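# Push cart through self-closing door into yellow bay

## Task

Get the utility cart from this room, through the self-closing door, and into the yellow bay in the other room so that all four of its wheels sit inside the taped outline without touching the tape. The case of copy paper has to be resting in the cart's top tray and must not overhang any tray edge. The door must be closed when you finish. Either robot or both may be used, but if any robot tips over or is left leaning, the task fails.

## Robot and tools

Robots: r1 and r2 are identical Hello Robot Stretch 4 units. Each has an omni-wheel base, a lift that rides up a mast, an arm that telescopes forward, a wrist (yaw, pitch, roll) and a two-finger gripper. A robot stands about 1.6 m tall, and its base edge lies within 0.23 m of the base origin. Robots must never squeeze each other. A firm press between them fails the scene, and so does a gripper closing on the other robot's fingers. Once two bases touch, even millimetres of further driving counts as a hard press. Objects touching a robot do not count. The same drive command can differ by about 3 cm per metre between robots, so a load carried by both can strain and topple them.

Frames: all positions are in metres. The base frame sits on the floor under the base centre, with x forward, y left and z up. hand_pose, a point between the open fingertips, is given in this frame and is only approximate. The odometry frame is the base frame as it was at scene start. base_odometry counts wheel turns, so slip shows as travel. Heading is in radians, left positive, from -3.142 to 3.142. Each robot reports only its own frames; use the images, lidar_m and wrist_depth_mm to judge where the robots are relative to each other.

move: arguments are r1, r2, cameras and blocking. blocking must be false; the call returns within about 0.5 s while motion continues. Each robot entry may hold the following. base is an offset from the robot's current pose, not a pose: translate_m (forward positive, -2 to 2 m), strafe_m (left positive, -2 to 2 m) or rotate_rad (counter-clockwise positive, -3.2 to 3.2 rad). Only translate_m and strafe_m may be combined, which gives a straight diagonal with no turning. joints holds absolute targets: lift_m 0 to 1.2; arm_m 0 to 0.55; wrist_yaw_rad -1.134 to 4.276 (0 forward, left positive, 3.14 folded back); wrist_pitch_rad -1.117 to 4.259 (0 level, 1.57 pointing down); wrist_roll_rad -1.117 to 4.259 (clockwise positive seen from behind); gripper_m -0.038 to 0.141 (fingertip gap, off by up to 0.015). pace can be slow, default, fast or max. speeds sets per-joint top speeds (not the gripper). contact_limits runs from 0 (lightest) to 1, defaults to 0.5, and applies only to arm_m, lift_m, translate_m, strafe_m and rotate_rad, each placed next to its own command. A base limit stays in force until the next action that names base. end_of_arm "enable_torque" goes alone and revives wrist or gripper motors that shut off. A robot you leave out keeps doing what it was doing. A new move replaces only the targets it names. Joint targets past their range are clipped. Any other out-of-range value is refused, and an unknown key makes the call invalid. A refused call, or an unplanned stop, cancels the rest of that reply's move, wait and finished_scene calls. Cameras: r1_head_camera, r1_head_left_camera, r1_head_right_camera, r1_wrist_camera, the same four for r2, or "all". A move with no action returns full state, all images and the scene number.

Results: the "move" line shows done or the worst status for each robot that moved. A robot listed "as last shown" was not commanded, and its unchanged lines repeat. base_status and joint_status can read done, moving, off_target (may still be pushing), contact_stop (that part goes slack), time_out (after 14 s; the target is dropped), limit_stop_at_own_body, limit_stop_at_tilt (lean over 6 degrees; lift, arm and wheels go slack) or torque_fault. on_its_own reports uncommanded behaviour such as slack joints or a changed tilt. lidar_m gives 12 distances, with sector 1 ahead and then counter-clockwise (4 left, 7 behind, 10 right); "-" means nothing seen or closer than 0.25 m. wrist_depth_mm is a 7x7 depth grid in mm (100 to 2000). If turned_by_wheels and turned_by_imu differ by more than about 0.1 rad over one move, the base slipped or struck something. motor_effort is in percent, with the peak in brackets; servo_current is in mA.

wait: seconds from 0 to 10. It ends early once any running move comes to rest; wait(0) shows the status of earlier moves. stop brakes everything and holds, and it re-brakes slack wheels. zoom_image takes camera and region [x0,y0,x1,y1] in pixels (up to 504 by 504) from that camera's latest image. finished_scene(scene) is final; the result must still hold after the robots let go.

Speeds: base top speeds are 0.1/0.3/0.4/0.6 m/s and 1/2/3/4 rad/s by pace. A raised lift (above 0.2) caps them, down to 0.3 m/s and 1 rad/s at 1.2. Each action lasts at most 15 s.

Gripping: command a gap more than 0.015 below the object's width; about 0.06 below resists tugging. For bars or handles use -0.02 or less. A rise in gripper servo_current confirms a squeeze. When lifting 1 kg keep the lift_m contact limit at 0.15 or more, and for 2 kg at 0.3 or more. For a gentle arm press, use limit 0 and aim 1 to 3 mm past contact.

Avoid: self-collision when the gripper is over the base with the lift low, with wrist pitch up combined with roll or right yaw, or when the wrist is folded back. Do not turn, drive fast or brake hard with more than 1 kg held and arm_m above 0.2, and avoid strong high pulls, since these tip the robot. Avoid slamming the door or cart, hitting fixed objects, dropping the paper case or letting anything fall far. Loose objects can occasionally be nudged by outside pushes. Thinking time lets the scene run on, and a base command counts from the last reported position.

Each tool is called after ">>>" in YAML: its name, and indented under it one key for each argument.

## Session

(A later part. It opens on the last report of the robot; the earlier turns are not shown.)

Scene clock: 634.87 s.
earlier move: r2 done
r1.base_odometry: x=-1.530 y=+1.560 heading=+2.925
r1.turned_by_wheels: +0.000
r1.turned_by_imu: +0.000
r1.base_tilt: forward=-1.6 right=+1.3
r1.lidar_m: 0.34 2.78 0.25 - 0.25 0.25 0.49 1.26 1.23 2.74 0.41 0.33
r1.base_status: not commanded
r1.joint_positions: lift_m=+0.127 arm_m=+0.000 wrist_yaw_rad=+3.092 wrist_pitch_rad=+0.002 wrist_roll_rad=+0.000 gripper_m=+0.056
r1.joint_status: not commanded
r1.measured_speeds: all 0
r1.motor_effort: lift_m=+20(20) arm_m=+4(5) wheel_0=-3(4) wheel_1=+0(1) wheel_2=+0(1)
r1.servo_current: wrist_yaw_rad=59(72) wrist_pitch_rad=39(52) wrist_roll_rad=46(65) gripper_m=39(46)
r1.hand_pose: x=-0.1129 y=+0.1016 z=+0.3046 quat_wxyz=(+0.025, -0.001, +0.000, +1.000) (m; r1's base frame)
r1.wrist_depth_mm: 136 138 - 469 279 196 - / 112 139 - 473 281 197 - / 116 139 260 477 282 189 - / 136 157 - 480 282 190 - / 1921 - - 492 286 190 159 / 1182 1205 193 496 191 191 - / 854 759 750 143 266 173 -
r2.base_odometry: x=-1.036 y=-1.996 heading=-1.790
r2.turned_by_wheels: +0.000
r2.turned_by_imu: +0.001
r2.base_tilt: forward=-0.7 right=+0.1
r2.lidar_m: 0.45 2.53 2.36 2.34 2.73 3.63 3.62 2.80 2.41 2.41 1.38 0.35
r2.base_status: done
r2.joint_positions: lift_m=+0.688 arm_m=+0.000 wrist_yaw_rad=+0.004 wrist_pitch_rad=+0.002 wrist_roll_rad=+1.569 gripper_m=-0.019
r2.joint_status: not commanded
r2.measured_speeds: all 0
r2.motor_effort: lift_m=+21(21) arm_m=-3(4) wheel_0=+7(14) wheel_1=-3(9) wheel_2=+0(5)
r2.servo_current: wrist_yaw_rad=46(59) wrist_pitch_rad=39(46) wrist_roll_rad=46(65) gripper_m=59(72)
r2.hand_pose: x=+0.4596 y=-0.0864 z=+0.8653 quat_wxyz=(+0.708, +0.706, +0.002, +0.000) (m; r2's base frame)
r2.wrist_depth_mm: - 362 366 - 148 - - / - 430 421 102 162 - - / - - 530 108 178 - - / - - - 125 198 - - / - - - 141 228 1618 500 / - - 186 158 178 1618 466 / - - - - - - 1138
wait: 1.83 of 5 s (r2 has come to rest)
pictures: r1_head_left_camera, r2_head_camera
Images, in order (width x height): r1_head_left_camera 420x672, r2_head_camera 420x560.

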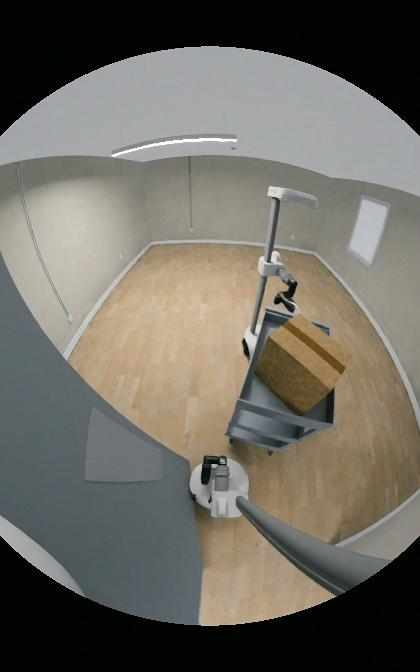

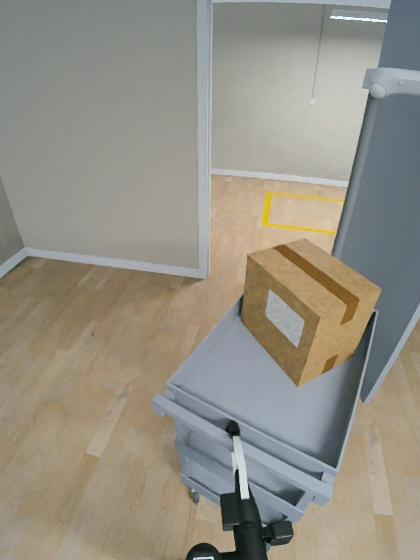

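>>> move:
  r2: {"base":{"strafe_m":-0.18},"pace":"slow"}
  blocking: false

>>> wait:
  seconds: 5
  cameras: ["r2_head_camera","r1_head_left_camera"]

Scene clock: 640.30 s.
move: r2 moving
r1: as last shown
r1.lidar_m: 0.35 2.81 0.25 - 0.25 0.25 0.52 1.25 1.23 2.78 0.40 0.33
r1.motor_effort: lift_m=+20(20) arm_m=+4(5) wheel_0=-2(3) wheel_1=+0(0) wheel_2=+0(1)
r1.servo_current: wrist_yaw_rad=46(59) wrist_pitch_rad=39(52) wrist_roll_rad=46(72) gripper_m=46(46)
r1.wrist_depth_mm: 136 138 - 473 278 196 - / 112 138 - 473 279 197 - / 116 139 259 480 282 189 - / 137 157 - 484 282 190 - / 1921 - - 488 286 190 159 / 1182 1182 193 492 191 190 - / 842 750 759 143 267 173 -
r2.base_odometry: x=-1.050 y=-1.993 heading=-1.789
r2.turned_by_wheels: +0.000
r2.turned_by_imu: +0.001
r2.base_tilt: forward=-0.7 right=+0.0
r2.lidar_m: 0.40 2.52 2.38 2.34 2.71 3.64 3.64 2.77 2.38 2.38 1.46 0.36
r2.base_status: strafe_m moving
r2.joint_positions: lift_m=+0.688 arm_m=+0.000 wrist_yaw_rad=+0.005 wrist_pitch_rad=+0.002 wrist_roll_rad=+1.569 gripper_m=-0.019
r2.joint_status: not commanded
r2.measured_speeds: translate_m=+0.000 strafe_m=-0.056 rotate_rad=+0.002 lift_m=+0.000 arm_m=+0.000 wrist_yaw_rad=+0.000 wrist_pitch_rad=+0.000 wrist_roll_rad=+0.000
r2.motor_effort: lift_m=+21(21) arm_m=-3(4) wheel_0=+12(16) wheel_1=-7(8) wheel_2=+0(1)
r2.servo_current: wrist_yaw_rad=59(59) wrist_pitch_rad=46(46) wrist_roll_rad=52(52) gripper_m=59(65)
r2.hand_pose: x=+0.4597 y=-0.0861 z=+0.8653 quat_wxyz=(+0.708, +0.706, +0.002, +0.001) (m; r2's base frame)
r2.wrist_depth_mm: - 364 368 - 148 - - / - 413 415 103 162 - - / - - 525 109 178 - - / - - - 125 197 - - / - - - 141 227 1576 508 / - - 186 158 179 1618 469 / - - - - - - 1138
pictures: none

Scene clock: 642.73 s.
earlier move: r2 done
r1.base_odometry: x=-1.530 y=+1.560 heading=+2.925
r1.turned_by_wheels: +0.000
r1.turned_by_imu: +0.000
r1.base_tilt: forward=-1.6 right=+1.3
r1.lidar_m: 0.25 2.81 0.25 - 0.25 0.25 0.48 1.25 1.25 2.76 0.31 0.25
r1.base_status: not commanded
r1.joint_positions: lift_m=+0.127 arm_m=+0.000 wrist_yaw_rad=+3.092 wrist_pitch_rad=+0.002 wrist_roll_rad=+0.000 gripper_m=+0.056
r1.joint_status: not commanded
r1.measured_speeds: all 0
r1.motor_effort: lift_m=+20(20) arm_m=+5(5) wheel_0=-3(4) wheel_1=+0(0) wheel_2=+0(1)
r1.servo_current: wrist_yaw_rad=59(78) wrist_pitch_rad=39(52) wrist_roll_rad=59(72) gripper_m=39(52)
r1.hand_pose: x=-0.1129 y=+0.1016 z=+0.3046 quat_wxyz=(+0.025, -0.001, +0.000, +1.000) (m; r1's base frame)
r1.wrist_depth_mm: 136 138 - 473 281 195 - / 112 139 - 477 279 196 - / 116 139 260 477 282 189 - / 137 157 - 480 285 190 - / 1921 - - 488 286 190 160 / 1182 1229 193 492 190 191 - / 842 768 750 143 267 173 -
r2.base_odometry: x=-1.211 y=-1.957 heading=-1.790
r2.turned_by_wheels: +0.000
r2.turned_by_imu: +0.000
r2.base_tilt: forward=-0.7 right=+0.1
r2.lidar_m: 0.42 0.51 2.52 2.53 2.91 3.69 3.67 2.59 2.23 2.22 2.48 0.39
r2.base_status: done
r2.joint_positions: lift_m=+0.688 arm_m=+0.000 wrist_yaw_rad=+0.005 wrist_pitch_rad=+0.002 wrist_roll_rad=+1.569 gripper_m=-0.019
r2.joint_status: not commanded
r2.measured_speeds: all 0
r2.motor_effort: lift_m=+21(21) arm_m=-3(4) wheel_0=+5(16) wheel_1=-4(8) wheel_2=+0(2)
r2.servo_current: wrist_yaw_rad=52(65) wrist_pitch_rad=46(46) wrist_roll_rad=46(59) gripper_m=59(72)
r2.hand_pose: x=+0.4597 y=-0.0861 z=+0.8653 quat_wxyz=(+0.708, +0.706, +0.002, +0.001) (m; r2's base frame)
r2.wrist_depth_mm: - 484 480 125 178 - - / 1025 424 415 129 189 - - / - 492 459 140 203 - - / - - 554 149 213 - - / - - - 157 228 1863 - / - - 185 171 175 1661 500 / - - - - 259 - 1182
wait: 2.43 of 5 s (r2 has come to rest)
pictures: r1_head_left_camera, r2_head_camera
Images, in order (width x height): r1_head_left_camera 420x672, r2_head_camera 420x560.

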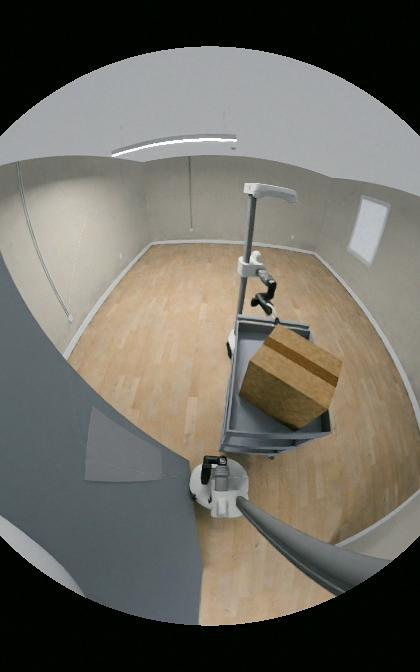

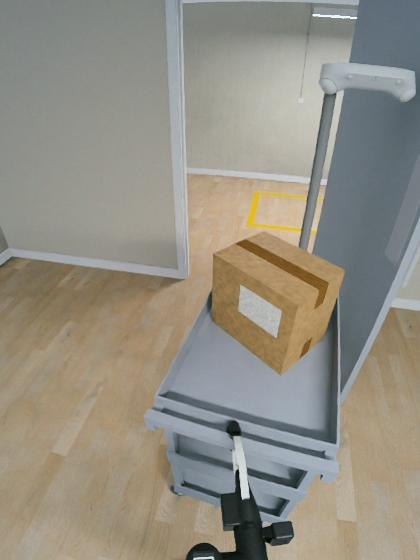

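>>> move:
  r2: {"base":{"translate_m":-0.2},"pace":"slow","contact_limits":{"translate_m":0.4}}
  blocking: false

>>> wait:
  seconds: 5

>>> move:
  r2: {"base":{"rotate_rad":0.25},"pace":"slow"}
  blocking: false

>>> wait:
  seconds: 5
  cameras: ["r2_head_camera","r1_head_left_camera"]

Scene clock: 651.97 s.
move: r2 moving
r1: as last shown
r1.lidar_m: 0.25 2.81 0.25 - 0.25 0.25 0.53 1.26 1.23 2.78 0.35 0.25
r1.motor_effort: lift_m=+20(20) arm_m=+4(5) wheel_0=-3(3) wheel_1=+0(0) wheel_2=+0(1)
r1.servo_current: wrist_yaw_rad=65(72) wrist_pitch_rad=39(46) wrist_roll_rad=46(65) gripper_m=39(46)
r1.wrist_depth_mm: 136 138 - 469 278 196 - / 112 139 - 473 281 198 - / 116 139 260 477 282 189 - / 136 157 - 484 283 190 - / 1983 - - 488 285 190 159 / 1182 1205 194 492 191 190 - / 842 741 759 143 266 173 -
r2.base_odometry: x=-1.209 y=-1.946 heading=-1.790
r2.turned_by_wheels: +0.000
r2.turned_by_imu: +0.000
r2.base_tilt: forward=-0.6 right=+0.1
r2.lidar_m: 0.41 0.52 2.54 2.54 2.93 3.65 3.65 2.60 2.23 2.23 2.52 0.40
r2.base_status: translate_m moving
r2.joint_positions: lift_m=+0.688 arm_m=+0.000 wrist_yaw_rad=+0.005 wrist_pitch_rad=+0.002 wrist_roll_rad=+1.569 gripper_m=-0.019
r2.joint_status: not commanded
r2.measured_speeds: translate_m=-0.050 strafe_m=+0.000 rotate_rad=-0.003 lift_m=+0.000 arm_m=+0.000 wrist_yaw_rad=+0.000 wrist_pitch_rad=+0.000 wrist_roll_rad=+0.000
r2.motor_effort: lift_m=+21(21) arm_m=-3(4) wheel_0=-11(11) wheel_1=-6(8) wheel_2=+14(14)
r2.servo_current: wrist_yaw_rad=39(65) wrist_pitch_rad=46(52) wrist_roll_rad=52(59) gripper_m=65(65)
r2.contact_limits: translate_m 0.4
r2.hand_pose: x=+0.4597 y=-0.0861 z=+0.8653 quat_wxyz=(+0.708, +0.706, +0.002, +0.001) (m; r2's base frame)
r2.wrist_depth_mm: - 492 488 - 181 - - / - 433 415 133 192 - - / - 488 459 142 204 - - / - - 554 151 216 - - / - - - 161 229 - - / - - 186 169 178 1618 504 / - - - - 258 - 1205
pictures: none

Scene clock: 654.77 s.
earlier move: r2 done
r1.base_odometry: x=-1.530 y=+1.560 heading=+2.925
r1.turned_by_wheels: +0.000
r1.turned_by_imu: +0.000
r1.base_tilt: forward=-1.6 right=+1.3
r1.lidar_m: 0.38 2.82 0.25 - 0.25 0.25 0.51 1.25 1.23 2.78 0.60 0.40
r1.base_status: not commanded
r1.joint_positions: lift_m=+0.127 arm_m=+0.000 wrist_yaw_rad=+3.092 wrist_pitch_rad=+0.002 wrist_roll_rad=+0.000 gripper_m=+0.056
r1.joint_status: not commanded
r1.measured_speeds: all 0
r1.motor_effort: lift_m=+20(20) arm_m=+4(5) wheel_0=-3(4) wheel_1=+0(1) wheel_2=+0(1)
r1.servo_current: wrist_yaw_rad=52(78) wrist_pitch_rad=39(52) wrist_roll_rad=52(65) gripper_m=39(46)
r1.hand_pose: x=-0.1129 y=+0.1016 z=+0.3046 quat_wxyz=(+0.025, -0.001, +0.000, +1.000) (m; r1's base frame)
r1.wrist_depth_mm: 136 138 - 477 278 196 - / 112 138 - 477 279 198 - / 116 139 262 473 282 189 - / 136 156 - 488 285 190 - / 1983 - - 492 286 190 159 / 1205 1229 194 496 191 190 - / 854 759 750 143 266 173 -
r2.base_odometry: x=-1.168 y=-1.762 heading=-1.790
r2.turned_by_wheels: +0.000
r2.turned_by_imu: -0.001
r2.base_tilt: forward=-0.7 right=+0.1
r2.lidar_m: 0.41 0.46 2.55 2.57 3.01 3.49 3.49 2.51 2.18 2.18 2.52 0.40
r2.base_status: done
r2.joint_positions: lift_m=+0.688 arm_m=+0.000 wrist_yaw_rad=+0.000 wrist_pitch_rad=+0.002 wrist_roll_rad=+1.569 gripper_m=-0.019
r2.joint_status: not commanded
r2.measured_speeds: all 0
r2.motor_effort: lift_m=+21(21) arm_m=-4(4) wheel_0=-5(13) wheel_1=-6(10) wheel_2=+4(14)
r2.servo_current: wrist_yaw_rad=33(65) wrist_pitch_rad=46(52) wrist_roll_rad=46(59) gripper_m=65(65)
r2.contact_limits: translate_m 0.4
r2.hand_pose: x=+0.4593 y=-0.0874 z=+0.8653 quat_wxyz=(+0.708, +0.706, +0.001, -0.001) (m; r2's base frame)
r2.wrist_depth_mm: - - - 144 200 - - / - 1205 496 150 207 768 - / - 462 442 154 214 - - / - - 508 160 223 - - / - - 597 167 229 - - / - - 186 173 180 1708 - / - - - - - 1921 484
wait: 2.80 of 5 s (r2 has come to rest)
pictures: none

Scene clock: 655.27 s.
move: r2 moving
r1: as last shown
r1.base_tilt: forward=-1.6 right=+1.2
r1.lidar_m: 0.41 2.79 0.25 - 0.25 0.25 0.50 1.25 1.24 2.77 0.57 0.42
r1.motor_effort: lift_m=+20(20) arm_m=+4(5) wheel_0=-3(3) wheel_1=+0(0) wheel_2=+0(1)
r1.servo_current: wrist_yaw_rad=59(59) wrist_pitch_rad=46(46) wrist_roll_rad=65(65) gripper_m=46(46)
r1.wrist_depth_mm: 136 138 - 473 277 196 - / 112 139 - 477 279 197 - / 116 139 260 477 282 189 - / 136 156 - 484 283 190 - / 1921 - - 492 283 191 159 / 1205 1182 193 492 191 190 - / 854 759 768 143 267 173 -
r2.base_odometry: x=-1.168 y=-1.762 heading=-1.665
r2.turned_by_wheels: +0.125
r2.turned_by_imu: +0.121
r2.base_tilt: forward=-0.7 right=+0.1
r2.lidar_m: 0.43 2.80 2.57 2.60 3.23 3.48 3.50 2.38 2.18 2.21 2.54 0.38
r2.base_status: rotate_rad moving
r2.joint_positions: lift_m=+0.688 arm_m=+0.000 wrist_yaw_rad=-0.007 wrist_pitch_rad=+0.002 wrist_roll_rad=+1.569 gripper_m=-0.019
r2.joint_status: not commanded
r2.measured_speeds: translate_m=+0.001 strafe_m=-0.002 rotate_rad=+0.493 lift_m=+0.000 arm_m=+0.000 wrist_yaw_rad=+0.000 wrist_pitch_rad=+0.000 wrist_roll_rad=+0.000
r2.motor_effort: lift_m=+21(21) arm_m=-4(4) wheel_0=-11(13) wheel_1=-9(9) wheel_2=-12(13)
r2.servo_current: wrist_yaw_rad=52(59) wrist_pitch_rad=39(46) wrist_roll_rad=59(59) gripper_m=52(65)
r2.hand_pose: x=+0.4587 y=-0.0895 z=+0.8653 quat_wxyz=(+0.708, +0.706, -0.002, -0.003) (m; r2's base frame)
r2.wrist_depth_mm: - 488 466 125 178 - - / - 418 413 131 190 - - / - 496 466 141 204 - - / - - 564 150 214 - - / - - - 161 229 1808 - / - - 186 170 178 1576 512 / - - - - - 1756 1182
pictures: none

Scene clock: 656.07 s.
earlier move: r2 done
r1.base_odometry: x=-1.530 y=+1.560 heading=+2.925
r1.turned_by_wheels: +0.000
r1.turned_by_imu: +0.000
r1.base_tilt: forward=-1.6 right=+1.3
r1.lidar_m: 0.43 2.80 0.25 - 0.25 0.25 0.50 1.26 1.23 2.76 0.58 0.45
r1.base_status: not commanded
r1.joint_positions: lift_m=+0.127 arm_m=+0.000 wrist_yaw_rad=+3.092 wrist_pitch_rad=+0.002 wrist_roll_rad=+0.000 gripper_m=+0.056
r1.joint_status: not commanded
r1.measured_speeds: all 0
r1.motor_effort: lift_m=+20(20) arm_m=+4(5) wheel_0=-3(3) wheel_1=+0(0) wheel_2=+0(1)
r1.servo_current: wrist_yaw_rad=59(72) wrist_pitch_rad=33(52) wrist_roll_rad=39(65) gripper_m=39(46)
r1.hand_pose: x=-0.1129 y=+0.1016 z=+0.3046 quat_wxyz=(+0.025, -0.001, +0.000, +1.000) (m; r1's base frame)
r1.wrist_depth_mm: 136 138 - 469 277 196 - / 112 139 - 473 279 197 - / 116 139 260 480 282 189 - / 136 157 - 484 283 189 - / 1983 - - 484 283 190 160 / 1160 1205 194 496 191 190 - / 854 759 750 143 266 173 -
r2.base_odometry: x=-1.168 y=-1.762 heading=-1.541
r2.turned_by_wheels: +0.124
r2.turned_by_imu: +0.121
r2.base_tilt: forward=-0.7 right=+0.0
r2.lidar_m: 0.45 2.70 2.56 2.65 3.60 3.48 3.22 2.29 2.17 2.24 1.40 0.35
r2.base_status: done
r2.joint_positions: lift_m=+0.688 arm_m=+0.000 wrist_yaw_rad=-0.002 wrist_pitch_rad=+0.002 wrist_roll_rad=+1.569 gripper_m=-0.019
r2.joint_status: not commanded
r2.measured_speeds: all 0
r2.motor_effort: lift_m=+21(21) arm_m=-4(4) wheel_0=-2(13) wheel_1=-5(9) wheel_2=-7(13)
r2.servo_current: wrist_yaw_rad=52(59) wrist_pitch_rad=33(46) wrist_roll_rad=39(59) gripper_m=52(65)
r2.hand_pose: x=+0.4591 y=-0.0881 z=+0.8653 quat_wxyz=(+0.708, +0.706, +0.000, -0.002) (m; r2's base frame)
r2.wrist_depth_mm: - 355 355 - 145 - - / - 439 427 - 159 - - / - - 549 107 176 - - / - - - 117 197 559 - / - - - 139 224 1618 508 / - - 185 157 179 1576 462 / - - - - 349 - 362
wait: 0.80 of 5 s (r2 has come to rest)
pictures: r1_head_left_camera, r2_head_camera
Images, in order (width x height): r1_head_left_camera 420x672, r2_head_camera 420x560.

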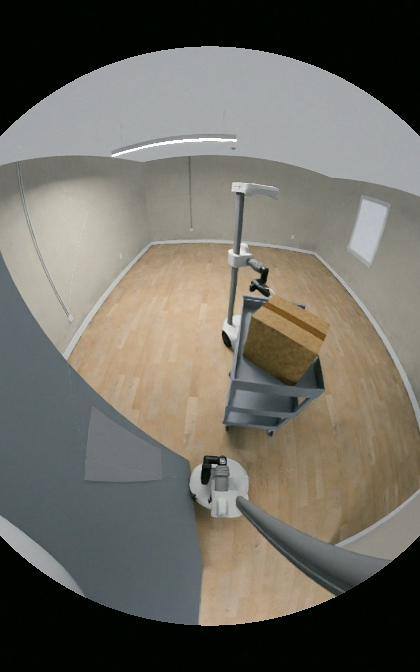

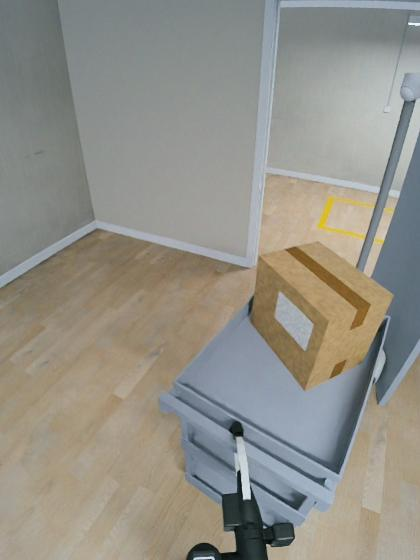

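>>> move:
  r2: {"base":{"translate_m":0.3},"pace":"slow","contact_limits":{"translate_m":0.4}}
  blocking: false

>>> wait:
  seconds: 6
  cameras: ["r2_head_camera","r1_head_left_camera"]

Scene clock: 660.73 s.
move: r2 moving
r1: as last shown
r1.lidar_m: 0.43 2.79 0.25 - 0.25 0.25 0.53 1.25 1.20 2.76 0.58 0.45
r1.servo_current: wrist_yaw_rad=46(65) wrist_pitch_rad=39(52) wrist_roll_rad=26(59) gripper_m=39(46)
r1.wrist_depth_mm: 136 138 - 477 279 196 - / 112 139 - 477 279 197 - / 116 139 262 477 282 189 - / 136 156 - 488 283 190 - / 1921 - - 488 286 190 160 / 1160 1182 194 492 190 190 - / 842 750 759 143 266 172 -
r2.base_odometry: x=-1.168 y=-1.775 heading=-1.541
r2.turned_by_wheels: +0.000
r2.turned_by_imu: +0.001
r2.base_tilt: forward=-0.7 right=+0.1
r2.lidar_m: 0.45 2.70 2.56 2.66 3.59 3.47 3.21 2.26 2.18 2.27 1.37 0.35
r2.base_status: translate_m moving
r2.joint_positions: lift_m=+0.688 arm_m=+0.000 wrist_yaw_rad=-0.002 wrist_pitch_rad=+0.002 wrist_roll_rad=+1.569 gripper_m=-0.019
r2.joint_status: not commanded
r2.measured_speeds: translate_m=+0.048 strafe_m=+0.000 rotate_rad=-0.001 lift_m=+0.000 arm_m=+0.000 wrist_yaw_rad=+0.000 wrist_pitch_rad=+0.000 wrist_roll_rad=+0.000
r2.motor_effort: lift_m=+21(21) arm_m=-3(4) wheel_0=+11(11) wheel_1=+5(6) wheel_2=-11(13)
r2.servo_current: wrist_yaw_rad=39(59) wrist_pitch_rad=46(46) wrist_roll_rad=39(52) gripper_m=59(65)
r2.contact_limits: translate_m 0.4
r2.hand_pose: x=+0.4591 y=-0.0881 z=+0.8653 quat_wxyz=(+0.708, +0.706, +0.000, -0.002) (m; r2's base frame)
r2.wrist_depth_mm: - 355 355 - 144 - - / - 442 430 - 158 - - / - - 554 107 176 - - / - - - 117 196 559 - / - - - 139 224 1661 508 / - - 185 162 179 1618 459 / - - - - 347 - 362
pictures: none

Scene clock: 664.50 s.
earlier move: r2 done
r1.base_odometry: x=-1.530 y=+1.560 heading=+2.925
r1.turned_by_wheels: +0.000
r1.turned_by_imu: +0.000
r1.base_tilt: forward=-1.6 right=+1.3
r1.lidar_m: 0.28 2.80 0.25 - 0.25 0.25 0.51 1.26 1.21 2.76 0.31 0.26
r1.base_status: not commanded
r1.joint_positions: lift_m=+0.127 arm_m=+0.000 wrist_yaw_rad=+3.092 wrist_pitch_rad=+0.002 wrist_roll_rad=+0.000 gripper_m=+0.056
r1.joint_status: not commanded
r1.measured_speeds: all 0
r1.motor_effort: lift_m=+20(20) arm_m=+4(5) wheel_0=-3(4) wheel_1=+0(1) wheel_2=+0(1)
r1.servo_current: wrist_yaw_rad=39(65) wrist_pitch_rad=39(52) wrist_roll_rad=59(59) gripper_m=39(52)
r1.hand_pose: x=-0.1129 y=+0.1016 z=+0.3046 quat_wxyz=(+0.025, -0.001, +0.000, +1.000) (m; r1's base frame)
r1.wrist_depth_mm: 136 138 - 469 279 195 - / 112 139 - 477 279 197 - / 116 139 262 480 283 189 - / 136 157 - 484 283 190 - / - - - 488 285 190 159 / 1182 1205 194 492 191 190 - / 854 759 750 143 267 174 -
r2.base_odometry: x=-1.159 y=-2.062 heading=-1.541
r2.turned_by_wheels: +0.000
r2.turned_by_imu: +0.002
r2.base_tilt: forward=-0.7 right=+0.1
r2.lidar_m: 0.43 2.52 2.41 2.53 3.38 3.74 3.45 2.44 2.31 2.43 0.45 0.31
r2.base_status: done
r2.joint_positions: lift_m=+0.688 arm_m=+0.000 wrist_yaw_rad=-0.001 wrist_pitch_rad=+0.003 wrist_roll_rad=+1.569 gripper_m=-0.019
r2.joint_status: not commanded
r2.measured_speeds: all 0
r2.motor_effort: lift_m=+21(21) arm_m=-3(4) wheel_0=+6(12) wheel_1=+4(8) wheel_2=-6(14)
r2.servo_current: wrist_yaw_rad=52(65) wrist_pitch_rad=46(46) wrist_roll_rad=59(59) gripper_m=65(65)
r2.contact_limits: translate_m 0.4
r2.hand_pose: x=+0.4592 y=-0.0876 z=+0.8652 quat_wxyz=(+0.708, +0.706, +0.001, -0.001) (m; r2's base frame)
r2.wrist_depth_mm: 1661 389 375 - - 118 - / 1708 - 504 - - 131 - / - - - - 159 159 - / - - - - 182 1397 521 / - - - - 221 1618 469 / - - 186 137 176 1576 427 / - - - - - 1708 1118
wait: 3.77 of 6 s (r2 has come to rest)
pictures: r1_head_left_camera, r2_head_camera
Images, in order (width x height): r1_head_left_camera 420x672, r2_head_camera 420x560.

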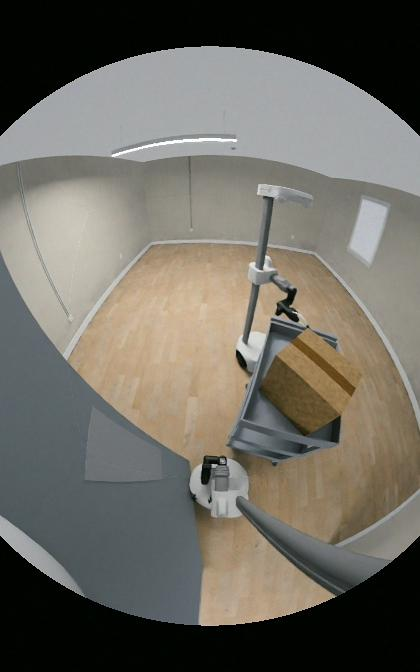

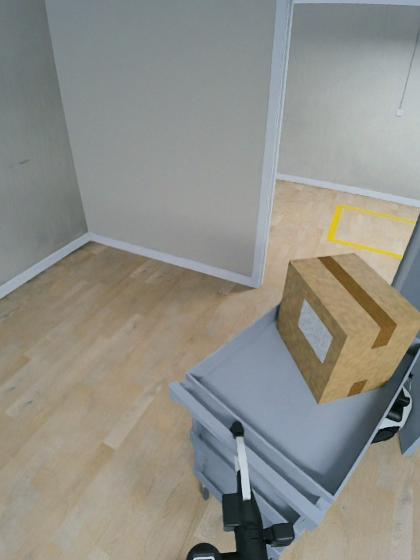

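>>> move:
  r2: {"base":{"translate_m":-0.1,"strafe_m":-0.3},"pace":"slow","contact_limits":{"strafe_m":0.4}}
  blocking: false

>>> wait:
  seconds: 6
  cameras: ["r2_head_camera","r1_head_left_camera"]

Scene clock: 670.50 s.
move: r2 moving
r1: as last shown
r1.lidar_m: 0.26 2.78 0.25 - 0.25 0.26 0.52 1.27 1.21 2.77 0.29 0.27
r1.motor_effort: lift_m=+20(20) arm_m=+5(5) wheel_0=-3(4) wheel_1=+0(0) wheel_2=+0(1)
r1.servo_current: wrist_yaw_rad=39(46) wrist_pitch_rad=46(46) wrist_roll_rad=46(52) gripper_m=39(46)
r1.wrist_depth_mm: 136 138 - 473 278 196 - / 112 139 - 473 281 197 - / 116 139 262 477 282 189 - / 136 157 - 484 282 190 - / 1921 - - 484 283 190 159 / 1205 1205 194 496 191 190 - / 854 750 750 143 266 173 -
r2.base_odometry: x=-1.171 y=-2.059 heading=-1.540
r2.turned_by_wheels: +0.001
r2.turned_by_imu: +0.001
r2.base_tilt: forward=-0.6 right=+0.0
r2.lidar_m: 0.44 2.56 2.41 2.52 3.42 3.74 3.38 2.41 2.29 2.40 0.55 0.32
r2.base_status: translate_m moving; strafe_m moving
r2.joint_positions: lift_m=+0.688 arm_m=+0.000 wrist_yaw_rad=+0.000 wrist_pitch_rad=+0.003 wrist_roll_rad=+1.569 gripper_m=-0.019
r2.joint_status: not commanded
r2.measured_speeds: translate_m=-0.016 strafe_m=-0.047 rotate_rad=+0.000 lift_m=+0.000 arm_m=+0.000 wrist_yaw_rad=+0.001 wrist_pitch_rad=+0.000 wrist_roll_rad=+0.000
r2.motor_effort: lift_m=+21(21) arm_m=-3(4) wheel_0=+13(13) wheel_1=-7(8) wheel_2=+6(8)
r2.servo_current: wrist_yaw_rad=33(52) wrist_pitch_rad=46(46) wrist_roll_rad=46(59) gripper_m=52(65)
r2.contact_limits: strafe_m 0.4
r2.hand_pose: x=+0.4593 y=-0.0874 z=+0.8651 quat_wxyz=(+0.708, +0.706, +0.001, -0.001) (m; r2's base frame)
r2.wrist_depth_mm: 1661 389 375 - - 116 - / 1756 - 504 - - 132 - / - - - - - - - / - - - - 180 1397 500 / - - - - 220 1576 466 / - - 187 133 176 1537 427 / - - - - - - 1118
pictures: none

Scene clock: 672.77 s.
earlier move: r2 contact_stop
r1.base_odometry: x=-1.530 y=+1.560 heading=+2.926
r1.turned_by_wheels: +0.000
r1.turned_by_imu: +0.000
r1.base_tilt: forward=-1.6 right=+1.3
r1.lidar_m: 0.25 2.78 0.25 - 0.25 0.26 0.51 1.26 1.23 2.78 0.25 0.25
r1.base_status: not commanded
r1.joint_positions: lift_m=+0.127 arm_m=+0.000 wrist_yaw_rad=+3.092 wrist_pitch_rad=+0.002 wrist_roll_rad=+0.000 gripper_m=+0.056
r1.joint_status: not commanded
r1.measured_speeds: all 0
r1.motor_effort: lift_m=+20(20) arm_m=+4(5) wheel_0=+1(4) wheel_1=+3(3) wheel_2=-1(4)
r1.servo_current: wrist_yaw_rad=65(78) wrist_pitch_rad=39(46) wrist_roll_rad=59(65) gripper_m=46(46)
r1.hand_pose: x=-0.1129 y=+0.1016 z=+0.3046 quat_wxyz=(+0.025, -0.001, +0.000, +1.000) (m; r1's base frame)
r1.wrist_depth_mm: 136 138 - 469 277 196 - / 112 138 - 473 279 196 - / 116 139 263 480 282 189 - / 137 158 - 484 285 190 - / 1921 - - 488 285 190 159 / 1182 1182 194 492 191 190 - / 854 750 750 143 266 173 -
r2.base_odometry: x=-1.323 y=-2.001 heading=-1.455
r2.turned_by_wheels: +0.085
r2.turned_by_imu: +0.084
r2.base_tilt: forward=-0.6 right=+0.1
r2.lidar_m: 0.46 2.68 2.60 2.75 3.85 3.74 2.88 2.22 2.13 2.27 1.01 0.34
r2.base_status: translate_m contact_stop (by the wheels' count: -0.066 of -0.100); strafe_m contact_stop (by the wheels' count: -0.161 of -0.300)
r2.joint_positions: lift_m=+0.688 arm_m=+0.000 wrist_yaw_rad=+0.002 wrist_pitch_rad=+0.003 wrist_roll_rad=+1.569 gripper_m=-0.019
r2.joint_status: not commanded
r2.measured_speeds: all 0
r2.on_its_own: the wheels are slack since a contact_stop
r2.motor_effort: lift_m=+21(21) arm_m=+4(4) wheel_0=+0(26) wheel_1=+0(9) wheel_2=+0(12)
r2.servo_current: wrist_yaw_rad=39(137) wrist_pitch_rad=46(46) wrist_roll_rad=39(59) gripper_m=59(65)
r2.contact_limits: strafe_m 0.4
r2.hand_pose: x=+0.4594 y=-0.0869 z=+0.8650 quat_wxyz=(+0.708, +0.706, +0.002, -0.001) (m; r2's base frame)
r2.wrist_depth_mm: 1661 355 351 - 135 - - / 1756 459 442 - 150 - - / - 1863 591 - 168 - - / - - - 107 191 564 - / - - - 126 221 1537 496 / - - 185 150 177 1618 459 / - - - - 364 362 375
wait: 2.27 of 6 s (r2 has come to rest)
pictures: r1_head_left_camera, r2_head_camera
Images, in order (width x height): r1_head_left_camera 420x672, r2_head_camera 420x560.

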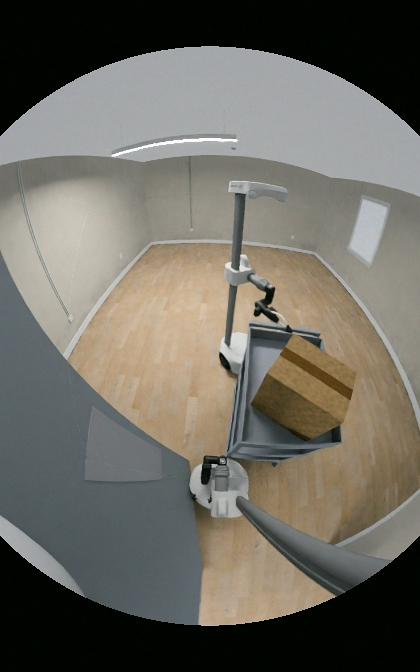

